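# Push the white food container flat against the back wall

## Task

Slide the white food container over the table without tipping it, until one of its faces rests flush against the back wall, then leave the robot clear of the container.

## Robot and tools

Robot: two arms on a table, left_arm on the +y side and right_arm on the -y side. Their bases sit near (-0.003, +0.311, +0.024) m and (-0.011, -0.367, +0.028) m, both facing +x with almost no yaw. right_arm has a right hand and left_arm a mirrored left hand. Each hand has index, middle and ring fingers plus a thumb, with 16 hinge motors. A camera stand is bolted behind the arms.

Frames: the scene frame has its origin at table-top height, midway between the nominal bases, with +z up and +x pointing out over the table. Camera image sides do not match arm names. Each arm reports hand poses, targets and velocities in its own base frame. The hand point sits just past the index and middle knuckles, on the palm side. Its local axes: +z runs along straight fingers toward the tips, +y points out of the palm face (the palm lies at y = -0.062 m), and +x runs across the palm away from the thumb on the right hand, toward the thumb on the left. A rigid mast at the wrist, on the palm side (x +0.05 to +0.10, z -0.16 to -0.11, up to y = +0.06 m, x sign flipped for the left hand), can strike objects.

execute_actions: the argument actions is a list of actions. Each action is a list of 1 to 15 rows, and each row is one 1/30 s control step. A short action repeats its final row until 15 steps are used, so one action lasts 0.5 s. Every row is a single list of 48 numbers in [-1, 1] that covers both arms, even when only one arm moves. Order: left dx, dy, dz, rx, ry, rz; the 16 left hinge goals; left current_limit and speed; then the same 24 numbers for the right arm.

dx, dy, dz, rx, ry, rz are offsets, not poses. They are measured from that arm's Hand target at the moment the action begins, along the arm's own base axes. Every row within an action counts from that same start, not from the row before. The next action starts from the new target, so sending the same offset again moves the hand further. 1.0 equals 0.6 m for dx, dy, dz, or 180 degrees for the rotation vector rx, ry, rz, which turns the hand about the target position. A translation longer than 1.0 is scaled down along its direction. All zeros asks the arm to go to its current target again. The controller limits each commanded orientation to 40 degrees from the measured one. The hand often stops short of the target, and this arm sags under load. If a gap stays, send the remaining distance as a new offset. Very small moves may not start at all.

Hand numbers are absolute goals, not offsets. Order: index_abd, index_mcp, index_pip, index_dip, middle_abd, middle_mcp, middle_pip, middle_dip, ring_abd, ring_mcp, ring_pip, ring_dip, thumb_cmc, thumb_axl, thumb_mcp, thumb_ipl. Each maps linearly between its two stops. Straight positions: abd 0.00, mcp -0.75, pip -0.58, dip -0.70, thumb_cmc -0.71, thumb_axl -0.68, thumb_mcp -0.23, thumb_ipl -0.17. Moving toward +1 curls the fingers toward the palm and swings the thumb in front of the palm. current_limit maps -1..+1 to 0..550 mA (never below 11 mA). speed sets the hinge rate to (speed+1)/2 of 8.5 rad/s. Start values are +0.4 and -0.6. A 0 is a real goal, not 'unchanged'. To keep a hand as it is, copy back its hand_goal, hand_current_limit and hand_speed.

cameras (optional): a list of names, e.g. cam_high, cam_left_wrist, cam_right_wrist; ["all"] gives every camera, [] gives none. An empty actions list returns state plus all images by default. An unknown name rejects the whole call.

Results report the following. end_effector_position (m) and end_effector_quat_wxyz are in the base frame. Hand target is the commanded pose after clipping, and the base for the next offsets. Joint velocities, or 'within noise' when the arm is at rest. Joint torques include gravity and a per-unit offset; positive means toward a larger joint angle, and values 3 and 4 wrap at ±28 N m. For each hand: hand_goal, hand_measured, hand_current_ma, and hand_state (moving, goal, blocked, overload) per motor. Step readings give mid-motion positions. A MOTOR HOT line means a joint is nearing 100 °C, where that arm stops holding and drops for 30 s or more. A motor holding 495 mA or more for 5 s in total shuts off for 10 s.

zoom_image: camera (cam_high, cam_left_wrist or cam_right_wrist) and region [x0, y0, x1, y1] in pixels of that camera's newest image (896x504, origin at top left), at most 504 by 504. It returns an enlarged view.

finished_scene: scene (1 to 3, the current scene number). It ends the scene for good. Call it only once the container stays upright and flush with the wall with no hand touching it.

Suggested order: look first. Place a flat hand or finger pads low behind the container, on the side away from the wall, well below its centre so it does not tip. Push in short, steady steps toward the wall, checking the cameras as you go. Finish by squaring one face against the wall, then pull the hand back past its current position so it no longer presses.

Avoid: knocking the container over or off the table, striking the wall or table hard, a forceful shove into the wall, the two arms touching each other, a hand gripping the other hand, and holding the arms at full stretch long enough to overheat. Objects may sometimes get a small outside nudge.

Each tool is called as name([rows], argument=value, ...), one row to a line, values as JSON.

## Session

execute_actions(actions=[])

Scene clock: 0.00 s.
left_arm: end_effector_position=(+0.2251, +0.1527, +0.1297) hand_goal=(+0.000, -0.754, -0.576, -0.696, +0.000, -0.754, -0.576, -0.696, +0.000, -0.754, -0.576, -0.696, -0.714, -0.678, -0.226, -0.168) hand_measured=(+0.000, -0.754, -0.576, -0.696, +0.000, -0.754, -0.576, -0.696, +0.000, -0.754, -0.576, -0.696, -0.714, -0.678, -0.226, -0.168) hand_current_ma=(+0, +0, +0, +0, +0, +0, +0, +0, +0, +0, +0, +0, +0, +0, +0, +0) hand_state=(goal, goal, goal, goal, goal, goal, goal, goal, overload, goal, goal, goal, goal, goal, goal, goal) hand_current_limit=0.40 hand_speed=-0.60 end_effector_quat_wxyz=(+0.396, -0.181, +0.875, +0.212) | right_arm: end_effector_position=(+0.4102, +0.4429, +0.3339) hand_goal=(+0.000, -0.754, -0.576, -0.696, +0.000, -0.754, -0.576, -0.696, +0.000, -0.754, -0.576, -0.696, -0.714, -0.678, -0.226, -0.168) hand_measured=(+0.000, -0.754, -0.576, -0.696, +0.000, -0.754, -0.576, -0.696, +0.000, -0.754, -0.576, -0.696, -0.714, -0.678, -0.226, -0.168) hand_current_ma=(+0, +0, +0, +0, +0, +0, +0, +0, +0, +0, +0, +0, +0, +0, +0, +0) hand_state=(goal, goal, goal, goal, goal, goal, goal, goal, goal, goal, goal, goal, goal, goal, goal, goal) hand_current_limit=0.40 hand_speed=-0.60 end_effector_quat_wxyz=(+0.519, +0.005, +0.853, -0.059)
Joint positions: left_arm=[-0.026 0.652 0.302 -0.431 -0.559 -1.766] | right_arm=[1.003 1.39 1.237 -0.713 0.933 -0.923]
Joint velocities: within noise
Joint torques (N m): no reading
Heat: left arm: hottest elbow 29 °C; right arm: hottest elbow 28 °C.
Hand target: left_arm +0.2353, +0.1525, +0.1461; +0.413, -0.185, +0.867, +0.208 | right_arm +0.4129, +0.4468, +0.3564; +0.529, +0.015, +0.847, -0.044

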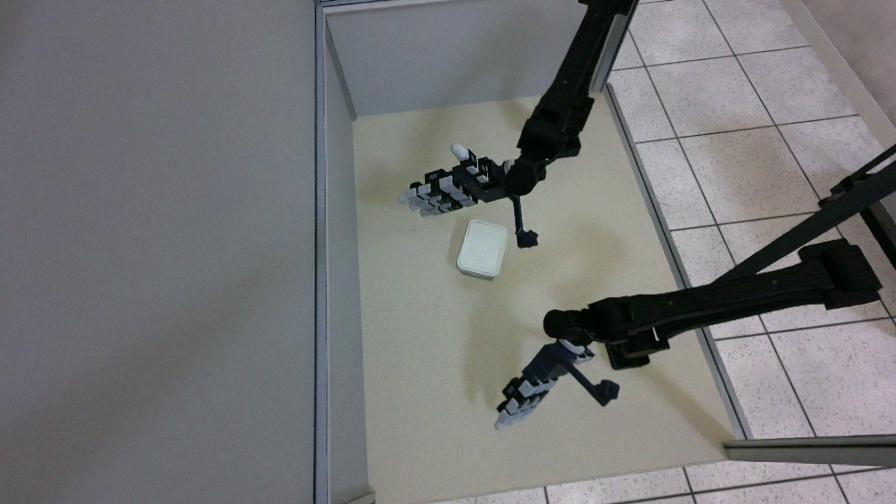

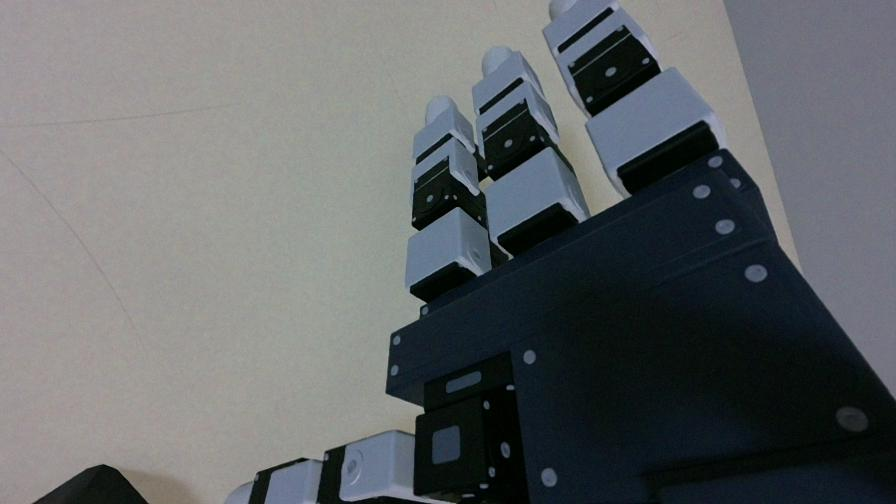

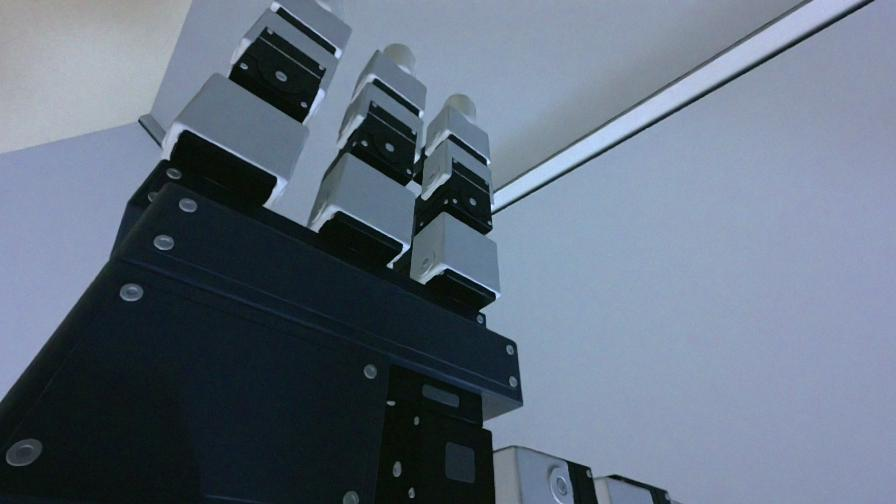

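execute_actions([
  [[0,0,0,0,0,0,0,-0.754,-0.576,-0.696,0,-0.754,-0.576,-0.696,0,-0.754,-0.576,-0.696,-0.714,-0.678,-0.226,-0.168,0.4,-0.6,-0.032,-0.061,-0.023,0.083,0.0525,-0.1,0,-0.754,-0.576,-0.696,0,-0.754,-0.576,-0.696,0,-0.754,-0.576,-0.696,-0.714,-0.678,-0.226,-0.168,0.4,-0.6]],
], cameras=["cam_high"])

Scene clock: 4.33 s.
left_arm: end_effector_position=(+0.2251, +0.1527, +0.1297) hand_goal=(+0.000, -0.754, -0.576, -0.696, +0.000, -0.754, -0.576, -0.696, +0.000, -0.754, -0.576, -0.696, -0.714, -0.678, -0.226, -0.168) hand_measured=(+0.000, -0.754, -0.576, -0.696, +0.000, -0.754, -0.576, -0.696, -0.056, -0.754, -0.576, -0.696, -0.714, -0.678, -0.226, -0.168) hand_current_ma=(+0, +1, -1, +0, +0, +1, -1, +0, +0, +1, -1, +0, +0, +1, +1, +0) hand_state=(goal, goal, goal, goal, goal, goal, goal, goal, overload, goal, goal, goal, goal, goal, goal, goal) hand_current_limit=0.40 hand_speed=-0.60 end_effector_quat_wxyz=(+0.396, -0.181, +0.875, +0.212) | right_arm: end_effector_position=(+0.3915, +0.3943, +0.3207) hand_goal=(+0.000, -0.754, -0.576, -0.696, +0.000, -0.754, -0.576, -0.696, +0.000, -0.754, -0.576, -0.696, -0.714, -0.678, -0.226, -0.168) hand_measured=(+0.002, -0.752, -0.576, -0.696, +0.002, -0.752, -0.576, -0.696, +0.002, -0.752, -0.576, -0.696, -0.714, -0.678, -0.226, -0.168) hand_current_ma=(+0, +0, +0, +0, +0, +0, +0, +0, +0, +0, +0, +0, +0, +0, +0, +0) hand_state=(goal, goal, goal, goal, goal, goal, goal, goal, goal, goal, goal, goal, goal, goal, goal, goal) hand_current_limit=0.40 hand_speed=-0.60 end_effector_quat_wxyz=(+0.435, +0.204, +0.877, -0.033)
Joint positions: left_arm=[-0.026 0.652 0.302 -0.431 -0.559 -1.766] | right_arm=[1.037 1.4 1.286 -1.176 0.87 -0.207]
Joint torques (N m): left_arm=[0.44 -0.67 13.74 1.72 -0.84 0.04] | right_arm=[1.14 -8.47 12.29 0.35 0.85 -0.04]
Heat: left arm: hottest elbow 30 °C; right arm: hottest elbow 29 °C.
Hand target: left_arm +0.2353, +0.1525, +0.1461; +0.413, -0.185, +0.867, +0.208 | right_arm +0.3937, +0.4102, +0.3426; +0.438, +0.212, +0.874, -0.017
Off the commanded pose: left_arm 0.019 m, 2 deg | right_arm 0.027 m, 2 deg.
Step readings (end_effector_position of left_arm | right_arm):
0: (+0.2251, +0.1527, +0.1297) | (+0.4102, +0.4429, +0.3339)
1: (+0.2251, +0.1527, +0.1297) | (+0.4096, +0.4396, +0.3326)
2: (+0.2251, +0.1527, +0.1297) | (+0.4077, +0.4340, +0.3313)
4: (+0.2251, +0.1527, +0.1297) | (+0.4006, +0.4190, +0.3226)
8: (+0.2251, +0.1527, +0.1297) | (+0.3906, +0.4003, +0.3085)
15: (+0.2251, +0.1527, +0.1297) | (+0.3891, +0.3960, +0.3142)
Images, in order (width x height): cam_high 896x504.

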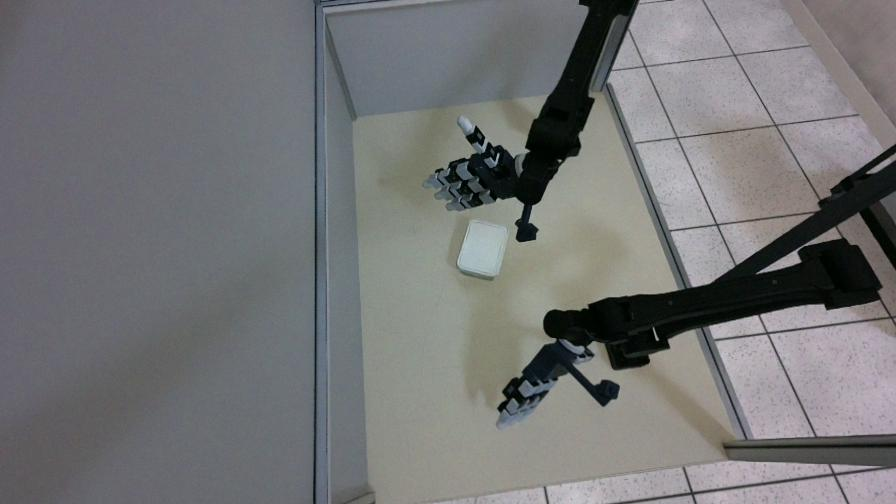

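execute_actions([
  [[0,0,0,0,0,0,0,-0.754,-0.576,-0.696,0,-0.754,-0.576,-0.696,0,-0.754,-0.576,-0.696,-0.714,-0.678,-0.226,-0.168,0.4,-0.6,-0.032,-0.061,0,0.083,0.0525,-0.1,0,-0.754,-0.576,-0.696,0,-0.754,-0.576,-0.696,0,-0.754,-0.576,-0.696,-0.714,-0.678,-0.226,-0.168,0.4,-0.6]],
])

execute_actions([
  [[0,0,0,0,0,0,0,-0.754,-0.576,-0.696,0,-0.754,-0.576,-0.696,0,-0.754,-0.576,-0.696,-0.714,-0.678,-0.226,-0.168,0.4,-0.6,-0.032,-0.061,0,0.083,0.0525,-0.1,0,-0.754,-0.576,-0.696,0,-0.754,-0.576,-0.696,0,-0.754,-0.576,-0.696,-0.714,-0.678,-0.226,-0.168,0.4,-0.6]],
], cameras=["cam_high"])

Scene clock: 5.97 s.
left_arm: end_effector_position=(+0.2251, +0.1527, +0.1297) hand_goal=(+0.000, -0.754, -0.576, -0.696, +0.000, -0.754, -0.576, -0.696, +0.000, -0.754, -0.576, -0.696, -0.714, -0.678, -0.226, -0.168) hand_measured=(+0.000, -0.754, -0.576, -0.696, +0.000, -0.754, -0.576, -0.696, -0.062, -0.754, -0.576, -0.696, -0.714, -0.678, -0.226, -0.168) hand_current_ma=(+0, +1, -1, +0, +0, +1, -1, +0, +0, +1, -1, +0, +0, +1, +1, +0) hand_state=(goal, goal, goal, goal, goal, goal, goal, goal, overload, goal, goal, goal, goal, goal, goal, goal) hand_current_limit=0.40 hand_speed=-0.60 end_effector_quat_wxyz=(+0.396, -0.181, +0.875, +0.212) | right_arm: end_effector_position=(+0.3739, +0.3603, +0.3243) hand_goal=(+0.000, -0.754, -0.576, -0.696, +0.000, -0.754, -0.576, -0.696, +0.000, -0.754, -0.576, -0.696, -0.714, -0.678, -0.226, -0.168) hand_measured=(+0.002, -0.754, -0.576, -0.696, +0.002, -0.754, -0.576, -0.696, +0.002, -0.754, -0.576, -0.696, -0.714, -0.678, -0.224, -0.168) hand_current_ma=(+0, +0, +0, +0, +0, +0, +0, +0, +0, +0, +0, +0, +0, +0, +0, +0) hand_state=(goal, goal, goal, goal, goal, goal, goal, goal, goal, goal, goal, goal, goal, goal, goal, goal) hand_current_limit=0.40 hand_speed=-0.60 end_effector_quat_wxyz=(+0.325, +0.395, +0.859, -0.005)
Joint positions: left_arm=[-0.026 0.652 0.302 -0.431 -0.559 -1.766] | right_arm=[1.05 1.422 1.386 -1.477 0.659 0.321]
Joint torques (N m): left_arm=[0.38 -0.56 13.74 1.76 -0.84 0.05] | right_arm=[1.2 -8.47 11.56 -0.1 0.78 -0.07]
Heat: left arm: hottest elbow 30 °C; right arm: hottest elbow 29 °C.
Hand target: left_arm +0.2353, +0.1525, +0.1461; +0.413, -0.185, +0.867, +0.208 | right_arm +0.3744, +0.3735, +0.3427; +0.326, +0.398, +0.857, +0.011
Off the commanded pose: left_arm 0.019 m, 2 deg | right_arm 0.023 m, 2 deg.
Step readings (end_effector_position of left_arm | right_arm):
0: (+0.2251, +0.1527, +0.1297) | (+0.3915, +0.3943, +0.3207)
1: (+0.2251, +0.1527, +0.1297) | (+0.3882, +0.3933, +0.3162)
2: (+0.2251, +0.1527, +0.1297) | (+0.3817, +0.3918, +0.3089)
4: (+0.2251, +0.1527, +0.1297) | (+0.3716, +0.3790, +0.2988)
8: (+0.2251, +0.1527, +0.1297) | (+0.3664, +0.3642, +0.3049)
15: (+0.2251, +0.1527, +0.1297) | (+0.3725, +0.3617, +0.3284)

Scene clock: 6.97 s.
left_arm: end_effector_position=(+0.2251, +0.1527, +0.1297) hand_goal=(+0.000, -0.754, -0.576, -0.696, +0.000, -0.754, -0.576, -0.696, +0.000, -0.754, -0.576, -0.696, -0.714, -0.678, -0.226, -0.168) hand_measured=(+0.000, -0.754, -0.576, -0.696, +0.000, -0.754, -0.576, -0.696, -0.066, -0.754, -0.576, -0.696, -0.714, -0.678, -0.226, -0.168) hand_current_ma=(+0, +1, -1, +0, +0, +1, -1, +0, +0, +1, -1, +0, +0, +1, +1, +0) hand_state=(goal, goal, goal, goal, goal, goal, goal, goal, overload, goal, goal, goal, goal, goal, goal, goal) hand_current_limit=0.40 hand_speed=-0.60 end_effector_quat_wxyz=(+0.396, -0.181, +0.875, +0.212) | right_arm: end_effector_position=(+0.3489, +0.3339, +0.3163) hand_goal=(+0.000, -0.754, -0.576, -0.696, +0.000, -0.754, -0.576, -0.696, +0.000, -0.754, -0.576, -0.696, -0.714, -0.678, -0.226, -0.168) hand_measured=(+0.002, -0.754, -0.576, -0.696, +0.002, -0.756, -0.576, -0.696, +0.002, -0.756, -0.576, -0.696, -0.714, -0.678, -0.222, -0.168) hand_current_ma=(+0, +0, +0, +0, +0, +0, +0, +0, +0, +0, +0, +0, +0, +0, +1, +0) hand_state=(goal, goal, goal, goal, goal, goal, goal, goal, goal, goal, goal, goal, goal, goal, goal, goal) hand_current_limit=0.40 hand_speed=-0.60 end_effector_quat_wxyz=(+0.199, +0.554, +0.808, +0.015)
Joint positions: left_arm=[-0.026 0.652 0.302 -0.431 -0.559 -1.766] | right_arm=[1.044 1.415 1.433 -1.589 0.402 0.676]
Joint torques (N m): left_arm=[0.5 -0.56 13.71 1.7 -0.84 0.04] | right_arm=[-0.56 -9.52 11.66 -0.25 0.56 -0.08]
Heat: left arm: hottest elbow 30 °C; right arm: hottest elbow 29 °C.
Hand target: left_arm +0.2353, +0.1525, +0.1461; +0.413, -0.185, +0.867, +0.208 | right_arm +0.3553, +0.3371, +0.3426; +0.198, +0.565, +0.800, +0.038
Off the commanded pose: left_arm 0.019 m, 2 deg | right_arm 0.027 m, 3 deg.
Step readings (end_effector_position of left_arm | right_arm):
0: (+0.2251, +0.1527, +0.1297) | (+0.3739, +0.3603, +0.3243)
1: (+0.2251, +0.1527, +0.1297) | (+0.3684, +0.3603, +0.3177)
2: (+0.2251, +0.1527, +0.1297) | (+0.3596, +0.3584, +0.3068)
4: (+0.2251, +0.1527, +0.1297) | (+0.3483, +0.3503, +0.2981)
8: (+0.2251, +0.1527, +0.1297) | (+0.3470, +0.3387, +0.3043)
15: (+0.2251, +0.1527, +0.1297) | (+0.3490, +0.3357, +0.3161)
Images, in order (width x height): cam_high 896x504.

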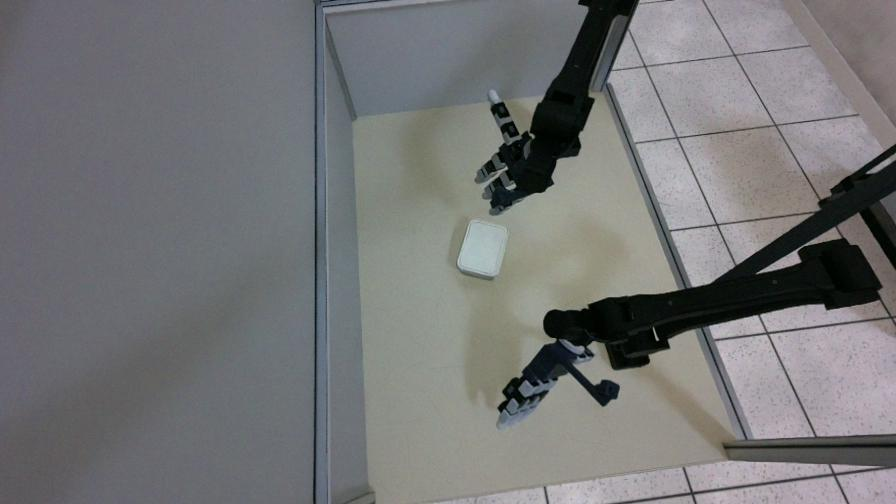

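execute_actions([
  [[0,0,0,0,0,0,0,-0.754,-0.576,-0.696,0,-0.754,-0.576,-0.696,0,-0.754,-0.576,-0.696,-0.714,-0.678,-0.226,-0.168,0.4,-0.6,-0.092,-0.062,-0.01,0.083,0.0525,-0.1,0,-0.754,-0.576,-0.696,0,-0.754,-0.576,-0.696,0,-0.754,-0.576,-0.696,-0.714,-0.678,-0.226,-0.168,0.4,-0.6]],
], cameras=["cam_high","cam_right_wrist"])

Scene clock: 8.47 s.
left_arm: end_effector_position=(+0.2251, +0.1527, +0.1297) hand_goal=(+0.000, -0.754, -0.576, -0.696, +0.000, -0.754, -0.576, -0.696, +0.000, -0.754, -0.576, -0.696, -0.714, -0.678, -0.226, -0.168) hand_measured=(+0.000, -0.754, -0.576, -0.696, +0.000, -0.754, -0.576, -0.696, -0.068, -0.754, -0.576, -0.696, -0.714, -0.678, -0.226, -0.168) hand_current_ma=(+0, +1, -1, +0, +0, +1, -1, +0, +0, +1, -1, +0, +0, +1, +1, +0) hand_state=(goal, goal, goal, goal, goal, goal, goal, goal, overload, goal, goal, goal, goal, goal, goal, goal) hand_current_limit=0.40 hand_speed=-0.60 end_effector_quat_wxyz=(+0.396, -0.181, +0.875, +0.212) | right_arm: end_effector_position=(+0.2994, +0.2983, +0.3316) hand_goal=(+0.000, -0.754, -0.576, -0.696, +0.000, -0.754, -0.576, -0.696, +0.000, -0.754, -0.576, -0.696, -0.714, -0.678, -0.226, -0.168) hand_measured=(+0.000, -0.756, -0.574, -0.696, +0.000, -0.756, -0.576, -0.696, +0.000, -0.756, -0.576, -0.696, -0.714, -0.678, -0.222, -0.168) hand_current_ma=(+0, +0, +0, +0, +0, +0, +0, +0, +0, +0, +0, +0, +0, +0, +1, +0) hand_state=(goal, goal, goal, goal, goal, goal, goal, goal, goal, goal, goal, goal, goal, goal, goal, goal) hand_current_limit=0.40 hand_speed=-0.60 end_effector_quat_wxyz=(+0.059, +0.702, +0.707, +0.063)
Joint positions: left_arm=[-0.026 0.652 0.302 -0.431 -0.559 -1.766] | right_arm=[1.046 1.295 1.421 -1.606 0.147 1.032]
Joint torques (N m): left_arm=[0.44 -0.5 13.7 1.73 -0.84 0.05] | right_arm=[0.26 -7.12 9.02 -0.03 0.37 -0.09]
Heat: left arm: hottest elbow 30 °C; right arm: hottest elbow 29 °C.
Hand target: left_arm +0.2353, +0.1525, +0.1461; +0.413, -0.185, +0.867, +0.208 | right_arm +0.3000, +0.2998, +0.3367; +0.061, +0.705, +0.704, +0.063
Off the commanded pose: left_arm 0.019 m, 2 deg | right_arm 0.005 m, 0 deg.
Step readings (end_effector_position of left_arm | right_arm):
0: (+0.2251, +0.1527, +0.1297) | (+0.3489, +0.3338, +0.3163)
1: (+0.2251, +0.1527, +0.1297) | (+0.3408, +0.3337, +0.3106)
2: (+0.2251, +0.1527, +0.1297) | (+0.3277, +0.3331, +0.3007)
4: (+0.2251, +0.1527, +0.1297) | (+0.3098, +0.3273, +0.3006)
8: (+0.2251, +0.1527, +0.1297) | (+0.3023, +0.3092, +0.3242)
15: (+0.2251, +0.1527, +0.1297) | (+0.2997, +0.2996, +0.3316)
Images, in order (width x height): cam_high 896x504, cam_right_wrist 896x504.

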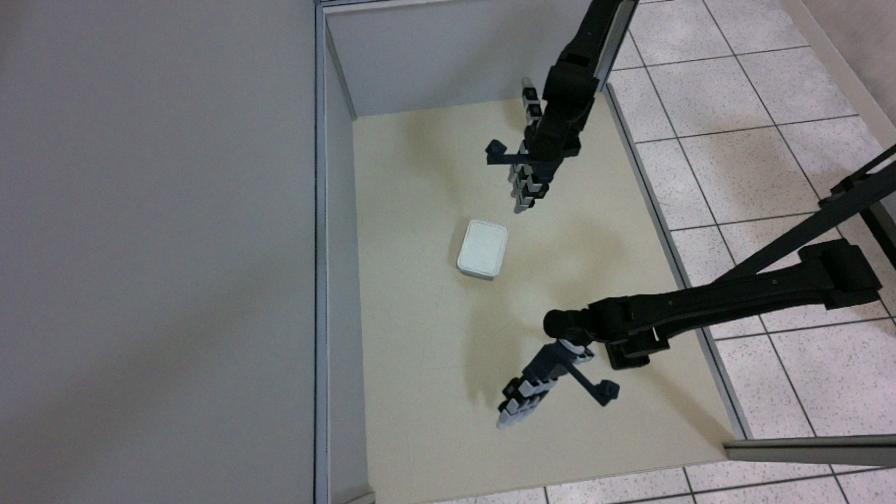

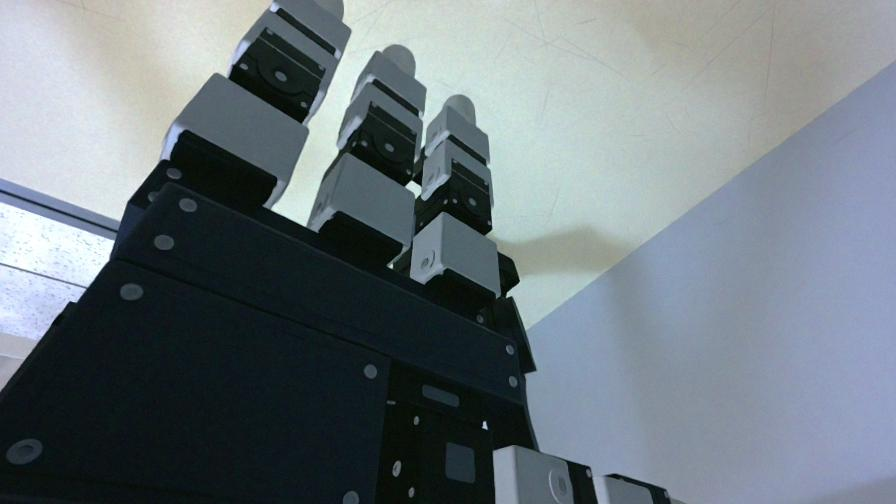

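execute_actions([
  [[0,0,0,0,0,0,0,-0.754,-0.576,-0.696,0,-0.754,-0.576,-0.696,0,-0.754,-0.576,-0.696,-0.714,-0.678,-0.226,-0.168,0.4,-0.6,0,0,-0.12,0,0,0,0,-0.754,-0.576,-0.696,0,-0.754,-0.576,-0.696,0,-0.754,-0.576,-0.696,-0.714,-0.678,-0.226,-0.168,0.4,-0.6]],
  [[0,0,0,0,0,0,0,-0.754,-0.576,-0.696,0,-0.754,-0.576,-0.696,0,-0.754,-0.576,-0.696,-0.714,-0.678,-0.226,-0.168,0.4,-0.6,0,0,-0.11,0,0,0,0,-0.754,-0.576,-0.696,0,-0.754,-0.576,-0.696,0,-0.754,-0.576,-0.696,-0.714,-0.678,-0.226,-0.168,0.4,-0.6]],
], cameras=["cam_high","cam_right_wrist"])

zoom_image(camera="cam_high", region=[400, 130, 640, 310])

Scene clock: 10.30 s.
left_arm: end_effector_position=(+0.2251, +0.1527, +0.1297) hand_goal=(+0.000, -0.754, -0.576, -0.696, +0.000, -0.754, -0.576, -0.696, +0.000, -0.754, -0.576, -0.696, -0.714, -0.678, -0.226, -0.168) hand_measured=(+0.000, -0.754, -0.576, -0.696, +0.000, -0.754, -0.576, -0.696, -0.070, -0.754, -0.576, -0.696, -0.714, -0.678, -0.226, -0.168) hand_current_ma=(+0, +1, -1, +0, +0, +1, -1, +0, +0, +1, -1, +0, +0, +1, +1, +0) hand_state=(goal, goal, goal, goal, goal, goal, goal, goal, overload, goal, goal, goal, goal, goal, goal, goal) hand_current_limit=0.40 hand_speed=-0.60 end_effector_quat_wxyz=(+0.396, -0.181, +0.875, +0.212) | right_arm: end_effector_position=(+0.2967, +0.2933, +0.1900) hand_goal=(+0.000, -0.754, -0.576, -0.696, +0.000, -0.754, -0.576, -0.696, +0.000, -0.754, -0.576, -0.696, -0.714, -0.678, -0.226, -0.168) hand_measured=(+0.000, -0.754, -0.576, -0.696, +0.000, -0.754, -0.576, -0.696, +0.000, -0.754, -0.576, -0.696, -0.714, -0.678, -0.222, -0.168) hand_current_ma=(+0, +0, +0, +0, +0, +0, +0, +0, +0, +0, +0, +0, +0, +0, +1, +0) hand_state=(goal, goal, goal, goal, goal, goal, goal, goal, goal, goal, goal, goal, goal, goal, goal, goal) hand_current_limit=0.40 hand_speed=-0.60 end_effector_quat_wxyz=(+0.064, +0.703, +0.707, +0.047)
Joint positions: left_arm=[-0.026 0.652 0.302 -0.431 -0.559 -1.766] | right_arm=[1.046 1.323 1.077 -1.267 0.147 1.035]
Joint torques (N m): left_arm=[0.32 -0.67 13.74 1.73 -0.84 0.05] | right_arm=[0.26 -8.12 8.38 0.92 0.33 -0.11]
Heat: left arm: hottest elbow 30 °C; right arm: hottest elbow 29 °C.
Hand target: left_arm +0.2353, +0.1525, +0.1461; +0.413, -0.185, +0.867, +0.208 | right_arm +0.3000, +0.2999, +0.1986; +0.061, +0.705, +0.704, +0.063
Off the commanded pose: left_arm 0.019 m, 2 deg | right_arm 0.011 m, 2 deg.
Step readings (end_effector_position of left_arm | right_arm):
0: (+0.2251, +0.1527, +0.1297) | (+0.2994, +0.2982, +0.3316)
1: (+0.2251, +0.1527, +0.1297) | (+0.2993, +0.2980, +0.3236)
2: (+0.2251, +0.1527, +0.1297) | (+0.3007, +0.3002, +0.3164)
4: (+0.2251, +0.1527, +0.1297) | (+0.2981, +0.2958, +0.2888)
8: (+0.2251, +0.1527, +0.1297) | (+0.2951, +0.2907, +0.2536)
15: (+0.2251, +0.1527, +0.1297) | (+0.2971, +0.2941, +0.2523)
16: (+0.2251, +0.1527, +0.1297) | (+0.2972, +0.2942, +0.2466)
17: (+0.2251, +0.1527, +0.1297) | (+0.2993, +0.2977, +0.2405)
19: (+0.2251, +0.1527, +0.1297) | (+0.2988, +0.2969, +0.2201)
23: (+0.2251, +0.1527, +0.1297) | (+0.2951, +0.2905, +0.1913)
30: (+0.2251, +0.1527, +0.1297) | (+0.2967, +0.2933, +0.1900)
Images, in order (width x height): cam_high 896x504, cam_right_wrist 896x504.

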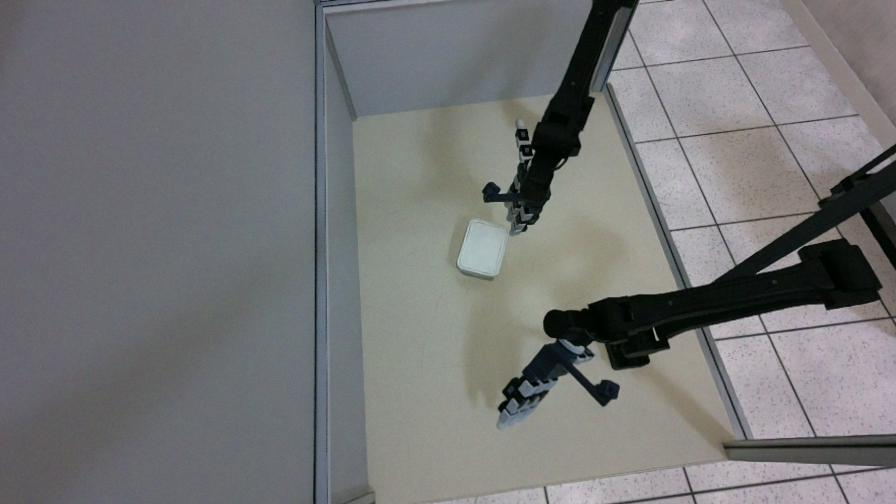

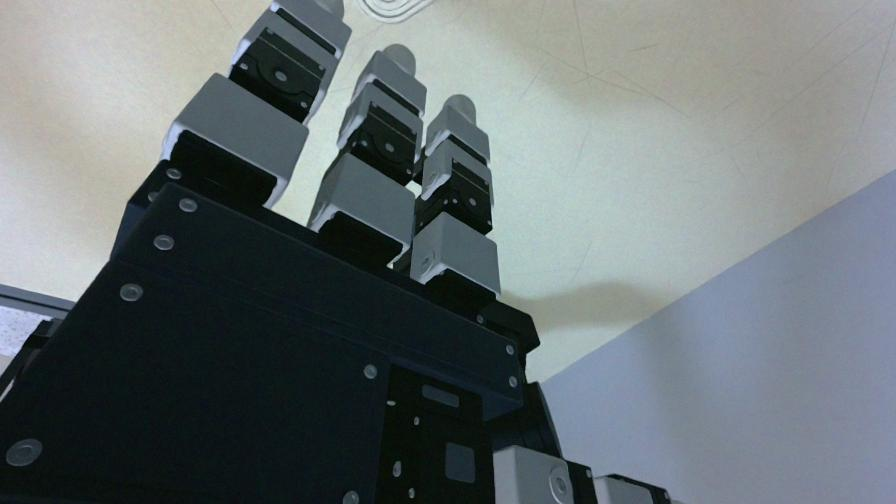

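Scaled by 2.100 from the camera's 896x504 image, which has a finer 1280x720 frame.

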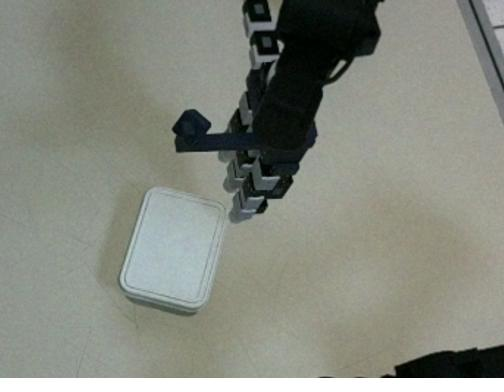

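execute_actions([
  [[0,0,0,0,0,0,0,-0.754,-0.576,-0.696,0,-0.754,-0.576,-0.696,0,-0.754,-0.576,-0.696,-0.714,-0.678,-0.226,-0.168,0.4,-0.6,-0.06,0.117,0,0,0,0,0,-0.754,-0.576,-0.696,0,-0.754,-0.576,-0.696,0,-0.754,-0.576,-0.696,-0.714,-0.678,-0.226,-0.168,0.4,-0.6]],
  [[0,0,0,0,0,0,0,-0.754,-0.576,-0.696,0,-0.754,-0.576,-0.696,0,-0.754,-0.576,-0.696,-0.714,-0.678,-0.226,-0.168,0.4,-0.6,0,0,-0.05,0,0,0,0,-0.754,-0.576,-0.696,0,-0.754,-0.576,-0.696,0,-0.754,-0.576,-0.696,-0.714,-0.678,-0.226,-0.168,0.4,-0.6]],
], cameras=["cam_high","cam_right_wrist"])

zoom_image(camera="cam_high", region=[400, 130, 640, 310])

Scene clock: 12.47 s.
left_arm: end_effector_position=(+0.2251, +0.1527, +0.1297) hand_goal=(+0.000, -0.754, -0.576, -0.696, +0.000, -0.754, -0.576, -0.696, +0.000, -0.754, -0.576, -0.696, -0.714, -0.678, -0.226, -0.168) hand_measured=(+0.000, -0.754, -0.576, -0.696, +0.000, -0.754, -0.576, -0.696, -0.072, -0.754, -0.576, -0.696, -0.714, -0.678, -0.226, -0.168) hand_current_ma=(+0, +1, -1, +0, +0, +1, -1, +0, +0, +1, -1, +0, +0, +1, +1, +0) hand_state=(goal, goal, goal, goal, goal, goal, goal, goal, overload, goal, goal, goal, goal, goal, goal, goal) hand_current_limit=0.40 hand_speed=-0.60 end_effector_quat_wxyz=(+0.396, -0.181, +0.875, +0.212) | right_arm: end_effector_position=(+0.2583, +0.3712, +0.1740) hand_goal=(+0.000, -0.754, -0.576, -0.696, +0.000, -0.754, -0.576, -0.696, +0.000, -0.754, -0.576, -0.696, -0.714, -0.678, -0.226, -0.168) hand_measured=(+0.000, -0.754, -0.576, -0.696, +0.000, -0.754, -0.576, -0.696, +0.000, -0.754, -0.576, -0.696, -0.714, -0.678, -0.222, -0.168) hand_current_ma=(+0, +0, +0, +0, +0, +0, +0, +0, +0, +0, +0, +0, +0, +0, +1, +0) hand_state=(goal, goal, goal, goal, goal, goal, goal, goal, goal, goal, goal, goal, goal, goal, goal, goal) hand_current_limit=0.40 hand_speed=-0.60 end_effector_quat_wxyz=(+0.059, +0.697, +0.711, +0.063)
Joint positions: left_arm=[-0.026 0.652 0.302 -0.431 -0.559 -1.766] | right_arm=[1.219 1.457 1.164 -1.212 0.16 1.193]
Joint torques (N m): left_arm=[0.32 -0.56 13.75 1.72 -0.83 0.05] | right_arm=[-0.97 -8.47 6.95 0.94 0.36 -0.1]
Heat: left arm: hottest elbow 30 °C; right arm: hottest elbow 30 °C.
Hand target: left_arm +0.2353, +0.1525, +0.1461; +0.413, -0.185, +0.867, +0.208 | right_arm +0.2640, +0.3701, +0.1688; +0.061, +0.705, +0.704, +0.064
Off the commanded pose: left_arm 0.019 m, 2 deg | right_arm 0.008 m, 1 deg.
Step readings (end_effector_position of left_arm | right_arm):
0: (+0.2251, +0.1527, +0.1297) | (+0.2967, +0.2933, +0.1900)
1: (+0.2251, +0.1527, +0.1297) | (+0.2945, +0.2959, +0.1900)
2: (+0.2251, +0.1527, +0.1297) | (+0.2921, +0.3010, +0.1913)
4: (+0.2251, +0.1527, +0.1297) | (+0.2767, +0.3289, +0.1897)
8: (+0.2251, +0.1527, +0.1297) | (+0.2520, +0.3641, +0.1810)
15: (+0.2251, +0.1527, +0.1297) | (+0.2536, +0.3612, +0.1782)
16: (+0.2251, +0.1527, +0.1297) | (+0.2545, +0.3616, +0.1776)
17: (+0.2251, +0.1527, +0.1297) | (+0.2556, +0.3640, +0.1769)
19: (+0.2251, +0.1527, +0.1297) | (+0.2573, +0.3687, +0.1756)
23: (+0.2251, +0.1527, +0.1297) | (+0.2583, +0.3712, +0.1739)
30: (+0.2251, +0.1527, +0.1297) | (+0.2583, +0.3712, +0.1740)
Images, in order (width x height): cam_high 896x504, cam_right_wrist 896x504.

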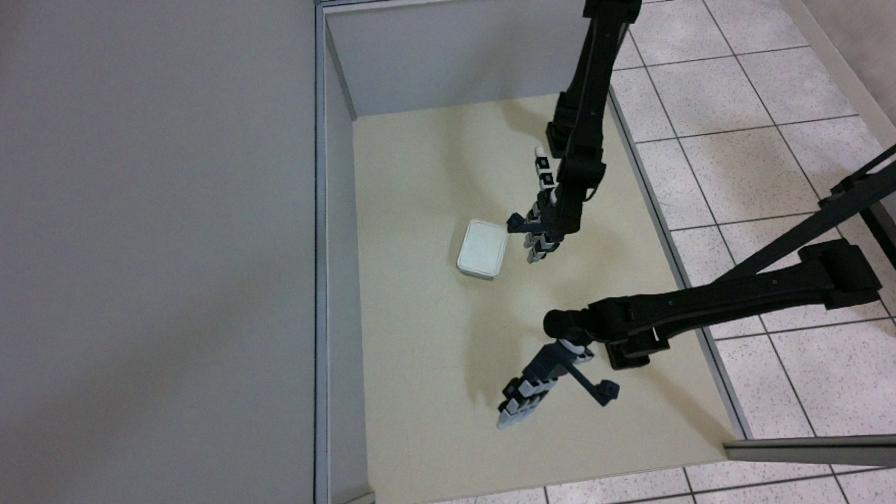

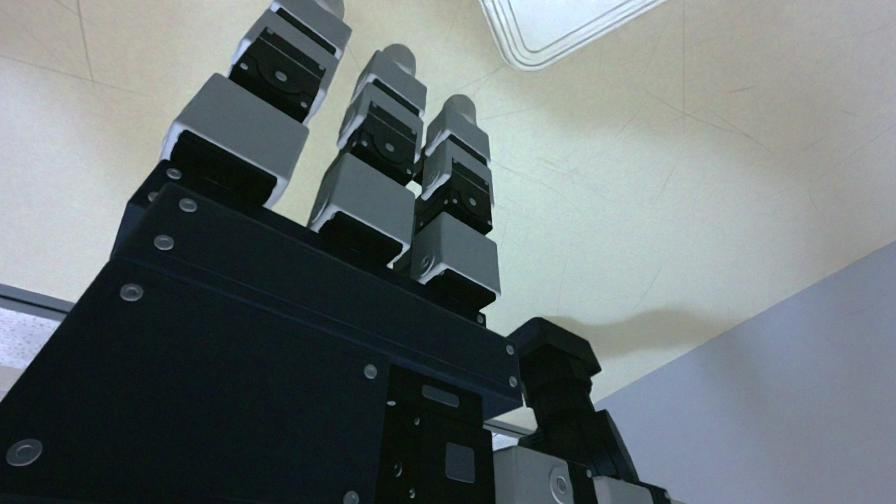

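Scaled by 2.100 from the camera's 896x504 image, which has a finer 1280x720 frame.

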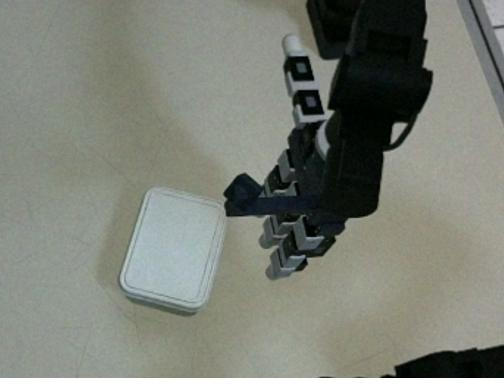

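execute_actions([
  [[0,0,0,0,0,0,0,-0.754,-0.576,-0.696,0,-0.754,-0.576,-0.696,0,-0.754,-0.576,-0.696,-0.714,-0.678,-0.226,-0.168,0.4,-0.6,0,0,-0.055,0,0,0,0,-0.754,-0.576,-0.696,0,-0.754,-0.576,-0.696,0,-0.754,-0.576,-0.696,-0.714,-0.678,-0.226,-0.168,0.4,-0.6]],
], cameras=["cam_high"])

zoom_image(camera="cam_high", region=[400, 130, 640, 310])

Scene clock: 13.93 s.
left_arm: end_effector_position=(+0.2251, +0.1527, +0.1297) hand_goal=(+0.000, -0.754, -0.576, -0.696, +0.000, -0.754, -0.576, -0.696, +0.000, -0.754, -0.576, -0.696, -0.714, -0.678, -0.226, -0.168) hand_measured=(+0.000, -0.754, -0.576, -0.696, +0.000, -0.754, -0.576, -0.696, -0.072, -0.754, -0.576, -0.696, -0.714, -0.678, -0.226, -0.168) hand_current_ma=(+0, +1, -1, +0, +0, +1, -1, +0, +0, +1, -1, +0, +0, +1, +1, +0) hand_state=(goal, goal, goal, goal, goal, goal, goal, goal, overload, goal, goal, goal, goal, goal, goal, goal) hand_current_limit=0.40 hand_speed=-0.60 end_effector_quat_wxyz=(+0.396, -0.181, +0.875, +0.212) | right_arm: end_effector_position=(+0.2574, +0.3685, +0.1323) hand_goal=(+0.000, -0.754, -0.576, -0.696, +0.000, -0.754, -0.576, -0.696, +0.000, -0.754, -0.576, -0.696, -0.714, -0.678, -0.226, -0.168) hand_measured=(+0.000, -0.754, -0.576, -0.696, +0.000, -0.754, -0.576, -0.696, +0.000, -0.754, -0.576, -0.696, -0.714, -0.678, -0.222, -0.168) hand_current_ma=(+0, +0, +0, +0, +0, +0, +0, +0, +0, +0, +0, +0, +0, +0, +1, +0) hand_state=(goal, goal, goal, goal, goal, goal, goal, goal, goal, goal, goal, goal, goal, goal, goal, goal) hand_current_limit=0.40 hand_speed=-0.60 end_effector_quat_wxyz=(+0.064, +0.697, +0.712, +0.053)
Joint positions: left_arm=[-0.026 0.652 0.302 -0.431 -0.559 -1.766] | right_arm=[1.219 1.5 1.096 -1.121 0.16 1.194]
Joint torques (N m): left_arm=[0.44 -0.5 13.75 1.76 -0.85 0.04] | right_arm=[-1.03 -9.29 7.31 0.85 0.34 -0.1]
Heat: left arm: hottest elbow 31 °C; right arm: hottest elbow 30 °C.
Hand target: left_arm +0.2353, +0.1525, +0.1461; +0.413, -0.185, +0.867, +0.208 | right_arm +0.2641, +0.3701, +0.1358; +0.061, +0.705, +0.704, +0.064
Off the commanded pose: left_arm 0.019 m, 2 deg | right_arm 0.008 m, 2 deg.
Step readings (end_effector_position of left_arm | right_arm):
0: (+0.2251, +0.1527, +0.1297) | (+0.2583, +0.3712, +0.1740)
1: (+0.2251, +0.1527, +0.1297) | (+0.2583, +0.3711, +0.1706)
2: (+0.2251, +0.1527, +0.1297) | (+0.2591, +0.3732, +0.1667)
4: (+0.2251, +0.1527, +0.1297) | (+0.2589, +0.3725, +0.1541)
8: (+0.2251, +0.1527, +0.1297) | (+0.2570, +0.3673, +0.1348)
15: (+0.2251, +0.1527, +0.1297) | (+0.2574, +0.3685, +0.1323)
Images, in order (width x height): cam_high 896x504.

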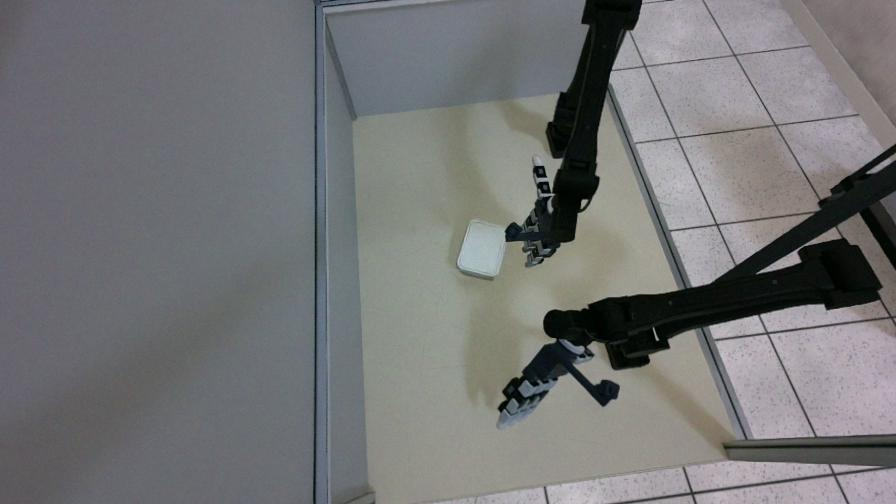

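Scaled by 2.100 from the camera's 896x504 image, which has a finer 1280x720 frame.

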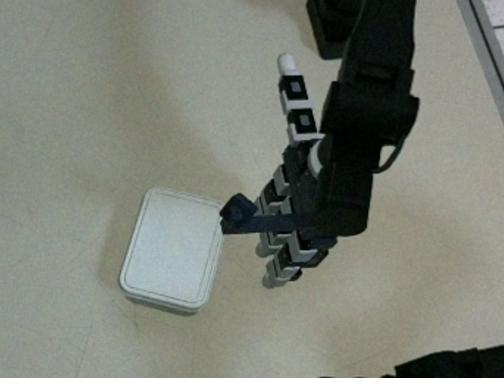

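execute_actions([
  [[0,0,0,0,0,0,0,-0.754,-0.576,-0.696,0,-0.754,-0.576,-0.696,0,-0.754,-0.576,-0.696,-0.714,-0.678,-0.226,-0.168,0.4,-0.6,0.04,0,0.005,0,0,0,0,-0.754,-0.576,-0.696,0,-0.754,-0.576,-0.696,0,-0.754,-0.576,-0.696,-0.714,-0.678,-0.226,-0.168,0.4,-0.6]],
  [[0,0,0,0,0,0,0,-0.754,-0.576,-0.696,0,-0.754,-0.576,-0.696,0,-0.754,-0.576,-0.696,-0.714,-0.678,-0.226,-0.168,0.4,-0.6,0.04,0,0,0,0,0,0,-0.754,-0.576,-0.696,0,-0.754,-0.576,-0.696,0,-0.754,-0.576,-0.696,-0.714,-0.678,-0.226,-0.168,0.4,-0.6]],
], cameras=["cam_high"])

zoom_image(camera="cam_high", region=[400, 130, 640, 310])

Scene clock: 15.70 s.
left_arm: end_effector_position=(+0.2251, +0.1527, +0.1297) hand_goal=(+0.000, -0.754, -0.576, -0.696, +0.000, -0.754, -0.576, -0.696, +0.000, -0.754, -0.576, -0.696, -0.714, -0.678, -0.226, -0.168) hand_measured=(+0.000, -0.754, -0.576, -0.696, +0.000, -0.754, -0.576, -0.696, -0.072, -0.754, -0.576, -0.696, -0.714, -0.678, -0.226, -0.168) hand_current_ma=(+0, +1, -1, +0, +0, +1, -1, +0, +0, +1, -1, +0, +0, +1, +1, +0) hand_state=(goal, goal, goal, goal, goal, goal, goal, goal, overload, goal, goal, goal, goal, goal, goal, goal) hand_current_limit=0.40 hand_speed=-0.60 end_effector_quat_wxyz=(+0.396, -0.181, +0.875, +0.212) | right_arm: end_effector_position=(+0.2991, +0.3490, +0.1230) hand_goal=(+0.000, -0.754, -0.576, -0.696, +0.000, -0.754, -0.576, -0.696, +0.000, -0.754, -0.576, -0.696, -0.714, -0.678, -0.226, -0.168) hand_measured=(+0.000, -0.756, -0.576, -0.696, +0.000, -0.754, -0.576, -0.696, +0.000, -0.754, -0.576, -0.696, -0.714, -0.678, -0.222, -0.168) hand_current_ma=(+0, +0, +0, +0, +0, +0, +0, +0, +0, +0, +0, +0, +0, +0, +1, +0) hand_state=(goal, goal, goal, goal, goal, goal, goal, goal, goal, goal, goal, goal, goal, goal, goal, goal) hand_current_limit=0.40 hand_speed=-0.60 end_effector_quat_wxyz=(+0.070, +0.705, +0.705, +0.038)
Joint positions: left_arm=[-0.026 0.652 0.302 -0.431 -0.559 -1.766] | right_arm=[1.11 1.529 1.104 -1.119 0.157 1.109]
Joint torques (N m): left_arm=[0.44 -0.62 13.72 1.72 -0.83 0.05] | right_arm=[-0.44 -9.17 10.8 0.79 0.17 -0.26]
Heat: left arm: hottest elbow 31 °C; right arm: hottest elbow 30 °C.
Hand target: left_arm +0.2353, +0.1525, +0.1461; +0.413, -0.185, +0.867, +0.208 | right_arm +0.3121, +0.3699, +0.1386; +0.061, +0.705, +0.704, +0.063
Off the commanded pose: left_arm 0.019 m, 2 deg | right_arm 0.029 m, 3 deg.
Step readings (end_effector_position of left_arm | right_arm):
0: (+0.2251, +0.1527, +0.1297) | (+0.2574, +0.3685, +0.1323)
1: (+0.2251, +0.1527, +0.1297) | (+0.2590, +0.3677, +0.1323)
2: (+0.2251, +0.1527, +0.1297) | (+0.2609, +0.3670, +0.1320)
4: (+0.2251, +0.1527, +0.1297) | (+0.2677, +0.3629, +0.1321)
8: (+0.2251, +0.1527, +0.1297) | (+0.2793, +0.3551, +0.1319)
15: (+0.2251, +0.1527, +0.1297) | (+0.2803, +0.3548, +0.1315)
16: (+0.2251, +0.1527, +0.1297) | (+0.2816, +0.3545, +0.1310)
17: (+0.2251, +0.1527, +0.1297) | (+0.2832, +0.3548, +0.1302)
19: (+0.2251, +0.1527, +0.1297) | (+0.2893, +0.3536, +0.1285)
23: (+0.2251, +0.1527, +0.1297) | (+0.2981, +0.3489, +0.1238)
30: (+0.2251, +0.1527, +0.1297) | (+0.2991, +0.3489, +0.1230)
Images, in order (width x height): cam_high 896x504.

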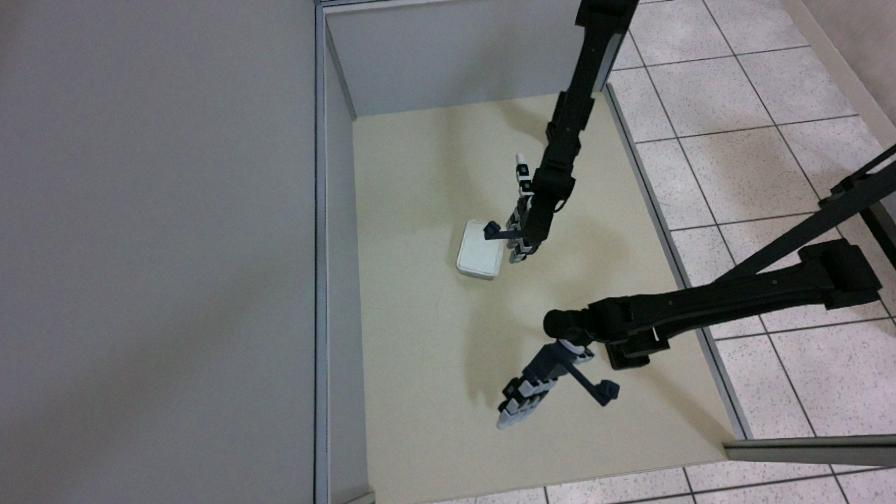

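Scaled by 2.100 from the camera's 896x504 image, which has a finer 1280x720 frame.

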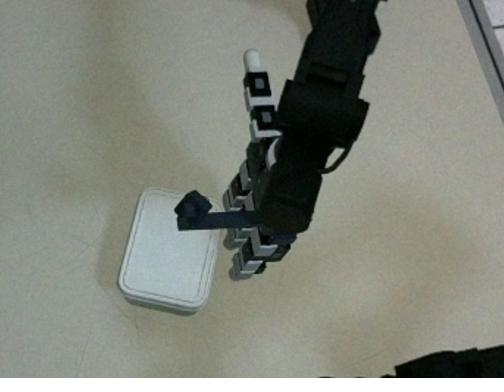

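execute_actions([
  [[0,0,0,0,0,0,0,-0.754,-0.576,-0.696,0,-0.754,-0.576,-0.696,0,-0.754,-0.576,-0.696,-0.714,-0.678,-0.226,-0.168,0.4,-0.6,0.03,0.035,0.025,0,0,0,0,-0.754,-0.576,-0.696,0,-0.754,-0.576,-0.696,0,-0.754,-0.576,-0.696,-0.714,-0.678,-0.226,-0.168,0.4,-0.6]],
  [[0,0,0,0,0,0,0,-0.754,-0.576,-0.696,0,-0.754,-0.576,-0.696,0,-0.754,-0.576,-0.696,-0.714,-0.678,-0.226,-0.168,0.4,-0.6,0.04,0.005,0.005,0,0,0,0,-0.754,-0.576,-0.696,0,-0.754,-0.576,-0.696,0,-0.754,-0.576,-0.696,-0.714,-0.678,-0.226,-0.168,0.4,-0.6]],
], cameras=["cam_high"])

zoom_image(camera="cam_high", region=[340, 110, 640, 310])

Scene clock: 17.37 s.
left_arm: end_effector_position=(+0.2251, +0.1527, +0.1297) hand_goal=(+0.000, -0.754, -0.576, -0.696, +0.000, -0.754, -0.576, -0.696, +0.000, -0.754, -0.576, -0.696, -0.714, -0.678, -0.226, -0.168) hand_measured=(+0.000, -0.754, -0.576, -0.696, +0.000, -0.754, -0.576, -0.696, -0.072, -0.754, -0.576, -0.696, -0.714, -0.678, -0.226, -0.168) hand_current_ma=(+0, +1, -1, +0, +0, +1, -1, +0, +0, +1, -1, +0, +0, +1, +1, +0) hand_state=(goal, goal, goal, goal, goal, goal, goal, goal, overload, goal, goal, goal, goal, goal, goal, goal) hand_current_limit=0.40 hand_speed=-0.60 end_effector_quat_wxyz=(+0.396, -0.181, +0.875, +0.212) | right_arm: end_effector_position=(+0.3443, +0.3796, +0.1421) hand_goal=(+0.000, -0.754, -0.576, -0.696, +0.000, -0.754, -0.576, -0.696, +0.000, -0.754, -0.576, -0.696, -0.714, -0.678, -0.226, -0.168) hand_measured=(+0.000, -0.756, -0.578, -0.696, +0.000, -0.754, -0.576, -0.696, +0.000, -0.754, -0.576, -0.696, -0.716, -0.678, -0.222, -0.168) hand_current_ma=(+0, +0, +0, +0, +0, +0, +0, +0, +0, +0, +0, +0, +0, +0, +1, +0) hand_state=(goal, goal, goal, goal, goal, goal, goal, goal, goal, goal, goal, goal, goal, goal, goal, goal) hand_current_limit=0.40 hand_speed=-0.60 end_effector_quat_wxyz=(+0.065, +0.706, +0.703, +0.051)
Joint positions: left_arm=[-0.026 0.652 0.302 -0.431 -0.559 -1.766] | right_arm=[1.052 1.611 1.254 -1.149 0.152 1.052]
Joint torques (N m): left_arm=[0.44 -0.67 13.75 1.7 -0.84 0.06] | right_arm=[-0.26 -10.05 11.11 -0.17 0.18 -0.26]
Heat: left arm: hottest elbow 31 °C; right arm: hottest elbow 30 °C.
Hand target: left_arm +0.2353, +0.1525, +0.1461; +0.413, -0.185, +0.867, +0.208 | right_arm +0.3540, +0.3940, +0.1567; +0.061, +0.705, +0.704, +0.063
Off the commanded pose: left_arm 0.019 m, 2 deg | right_arm 0.023 m, 1 deg.
Step readings (end_effector_position of left_arm | right_arm):
0: (+0.2251, +0.1527, +0.1297) | (+0.2991, +0.3490, +0.1230)
1: (+0.2251, +0.1527, +0.1297) | (+0.3002, +0.3508, +0.1247)
2: (+0.2251, +0.1527, +0.1297) | (+0.3019, +0.3532, +0.1264)
4: (+0.2251, +0.1527, +0.1297) | (+0.3090, +0.3661, +0.1327)
8: (+0.2251, +0.1527, +0.1297) | (+0.3176, +0.3823, +0.1429)
15: (+0.2251, +0.1527, +0.1297) | (+0.3183, +0.3829, +0.1433)
16: (+0.2251, +0.1527, +0.1297) | (+0.3196, +0.3833, +0.1435)
17: (+0.2251, +0.1527, +0.1297) | (+0.3211, +0.3839, +0.1433)
19: (+0.2251, +0.1527, +0.1297) | (+0.3294, +0.3841, +0.1433)
23: (+0.2251, +0.1527, +0.1297) | (+0.3422, +0.3806, +0.1425)
30: (+0.2251, +0.1527, +0.1297) | (+0.3442, +0.3795, +0.1421)
Images, in order (width x height): cam_high 896x504.

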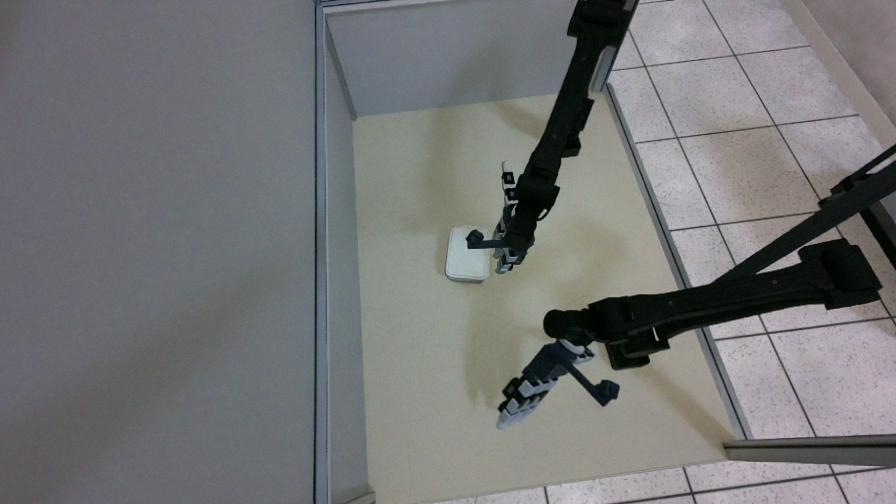

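Scaled by 1.680 from the camera's 896x504 image, which has a finer 1280x720 frame.

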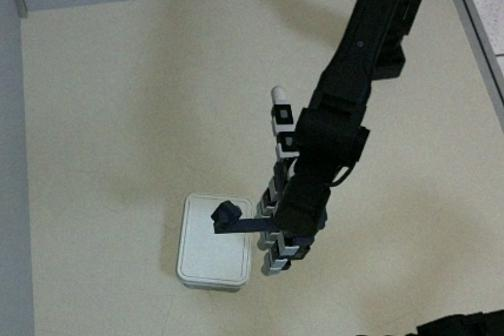

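execute_actions([
  [[0,0,0,0,0,0,0,-0.754,-0.576,-0.696,0,-0.754,-0.576,-0.696,0,-0.754,-0.576,-0.696,-0.714,-0.678,-0.226,-0.168,0.4,-0.6,0.035,0.003,0.004,0,-0.022,0,0,-0.754,-0.576,-0.696,0,-0.754,-0.576,-0.696,0,-0.754,-0.576,-0.696,-0.714,-0.678,-0.226,-0.168,0.4,-0.6]],
  [[0,0,0,0,0,0,0,-0.754,-0.576,-0.696,0,-0.754,-0.576,-0.696,0,-0.754,-0.576,-0.696,-0.714,-0.678,-0.226,-0.168,0.4,-0.6,0.035,0.003,0.004,0,-0.022,0,0,-0.754,-0.576,-0.696,0,-0.754,-0.576,-0.696,0,-0.754,-0.576,-0.696,-0.714,-0.678,-0.226,-0.168,0.4,-0.6]],
  [[0,0,0,0,0,0,0,-0.754,-0.576,-0.696,0,-0.754,-0.576,-0.696,0,-0.754,-0.576,-0.696,-0.714,-0.678,-0.226,-0.168,0.4,-0.6,0.035,0.003,0.004,0,-0.022,0,0,-0.754,-0.576,-0.696,0,-0.754,-0.576,-0.696,0,-0.754,-0.576,-0.696,-0.714,-0.678,-0.226,-0.168,0.4,-0.6]],
], cameras=["cam_high"])

zoom_image(camera="cam_high", region=[340, 110, 640, 310])

Scene clock: 19.73 s.
left_arm: end_effector_position=(+0.2251, +0.1527, +0.1297) hand_goal=(+0.000, -0.754, -0.576, -0.696, +0.000, -0.754, -0.576, -0.696, +0.000, -0.754, -0.576, -0.696, -0.714, -0.678, -0.226, -0.168) hand_measured=(+0.000, -0.754, -0.576, -0.696, +0.000, -0.754, -0.576, -0.696, -0.072, -0.754, -0.576, -0.696, -0.714, -0.678, -0.226, -0.168) hand_current_ma=(+0, +1, -1, +0, +0, +1, -1, +0, +0, +1, -1, +0, +0, +1, +1, +0) hand_state=(goal, goal, goal, goal, goal, goal, goal, goal, overload, goal, goal, goal, goal, goal, goal, goal) hand_current_limit=0.40 hand_speed=-0.60 end_effector_quat_wxyz=(+0.396, -0.181, +0.875, +0.212) | right_arm: end_effector_position=(+0.4004, +0.3848, +0.1484) hand_goal=(+0.000, -0.754, -0.576, -0.696, +0.000, -0.754, -0.576, -0.696, +0.000, -0.754, -0.576, -0.696, -0.714, -0.678, -0.226, -0.168) hand_measured=(+0.000, -0.758, -0.580, -0.698, +0.000, -0.758, -0.578, -0.696, +0.000, -0.758, -0.576, -0.696, -0.716, -0.678, -0.222, -0.168) hand_current_ma=(+0, -1, +0, +0, +0, -1, +0, +0, +0, +0, +0, +0, +0, +0, +1, +0) hand_state=(goal, goal, goal, goal, goal, goal, goal, goal, goal, goal, goal, goal, goal, goal, goal, goal) hand_current_limit=0.40 hand_speed=-0.60 end_effector_quat_wxyz=(+0.136, +0.693, +0.699, +0.112)
Joint positions: left_arm=[-0.026 0.652 0.302 -0.431 -0.559 -1.766] | right_arm=[1.008 1.659 1.262 -1.009 0.315 0.972]
Joint torques (N m): left_arm=[0.38 -0.56 13.72 1.76 -0.84 0.04] | right_arm=[-0.91 -10.93 10.86 1.25 0.54 -0.28]
Heat: left arm: hottest elbow 31 °C; right arm: hottest elbow 30 °C.
Hand target: left_arm +0.2353, +0.1525, +0.1461; +0.413, -0.185, +0.867, +0.208 | right_arm +0.4171, +0.3994, +0.1638; +0.133, +0.694, +0.694, +0.136
Off the commanded pose: left_arm 0.019 m, 2 deg | right_arm 0.027 m, 3 deg.
Step readings (end_effector_position of left_arm | right_arm):
0: (+0.2251, +0.1527, +0.1297) | (+0.3443, +0.3796, +0.1421)
1: (+0.2251, +0.1527, +0.1297) | (+0.3469, +0.3788, +0.1437)
2: (+0.2251, +0.1527, +0.1297) | (+0.3505, +0.3779, +0.1458)
4: (+0.2251, +0.1527, +0.1297) | (+0.3546, +0.3791, +0.1465)
8: (+0.2251, +0.1527, +0.1297) | (+0.3577, +0.3788, +0.1442)
15: (+0.2251, +0.1527, +0.1297) | (+0.3579, +0.3790, +0.1434)
16: (+0.2251, +0.1527, +0.1297) | (+0.3613, +0.3786, +0.1454)
17: (+0.2251, +0.1527, +0.1297) | (+0.3660, +0.3786, +0.1482)
19: (+0.2251, +0.1527, +0.1297) | (+0.3732, +0.3819, +0.1497)
23: (+0.2251, +0.1527, +0.1297) | (+0.3784, +0.3824, +0.1476)
30: (+0.2251, +0.1527, +0.1297) | (+0.3793, +0.3821, +0.1462)
31: (+0.2251, +0.1527, +0.1297) | (+0.3826, +0.3817, +0.1483)
32: (+0.2251, +0.1527, +0.1297) | (+0.3870, +0.3818, +0.1511)
34: (+0.2251, +0.1527, +0.1297) | (+0.3941, +0.3853, +0.1527)
38: (+0.2251, +0.1527, +0.1297) | (+0.3992, +0.3853, +0.1499)
45: (+0.2251, +0.1527, +0.1297) | (+0.4004, +0.3847, +0.1484)
Images, in order (width x height): cam_high 896x504.

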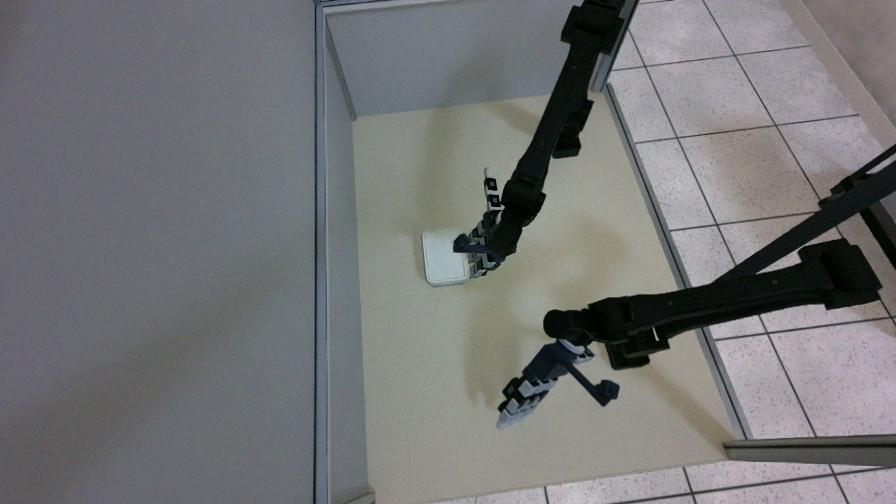

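Scaled by 1.680 from the camera's 896x504 image, which has a finer 1280x720 frame.

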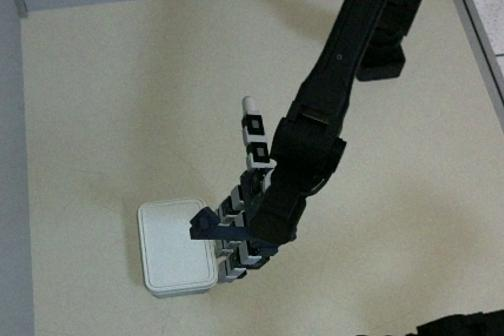

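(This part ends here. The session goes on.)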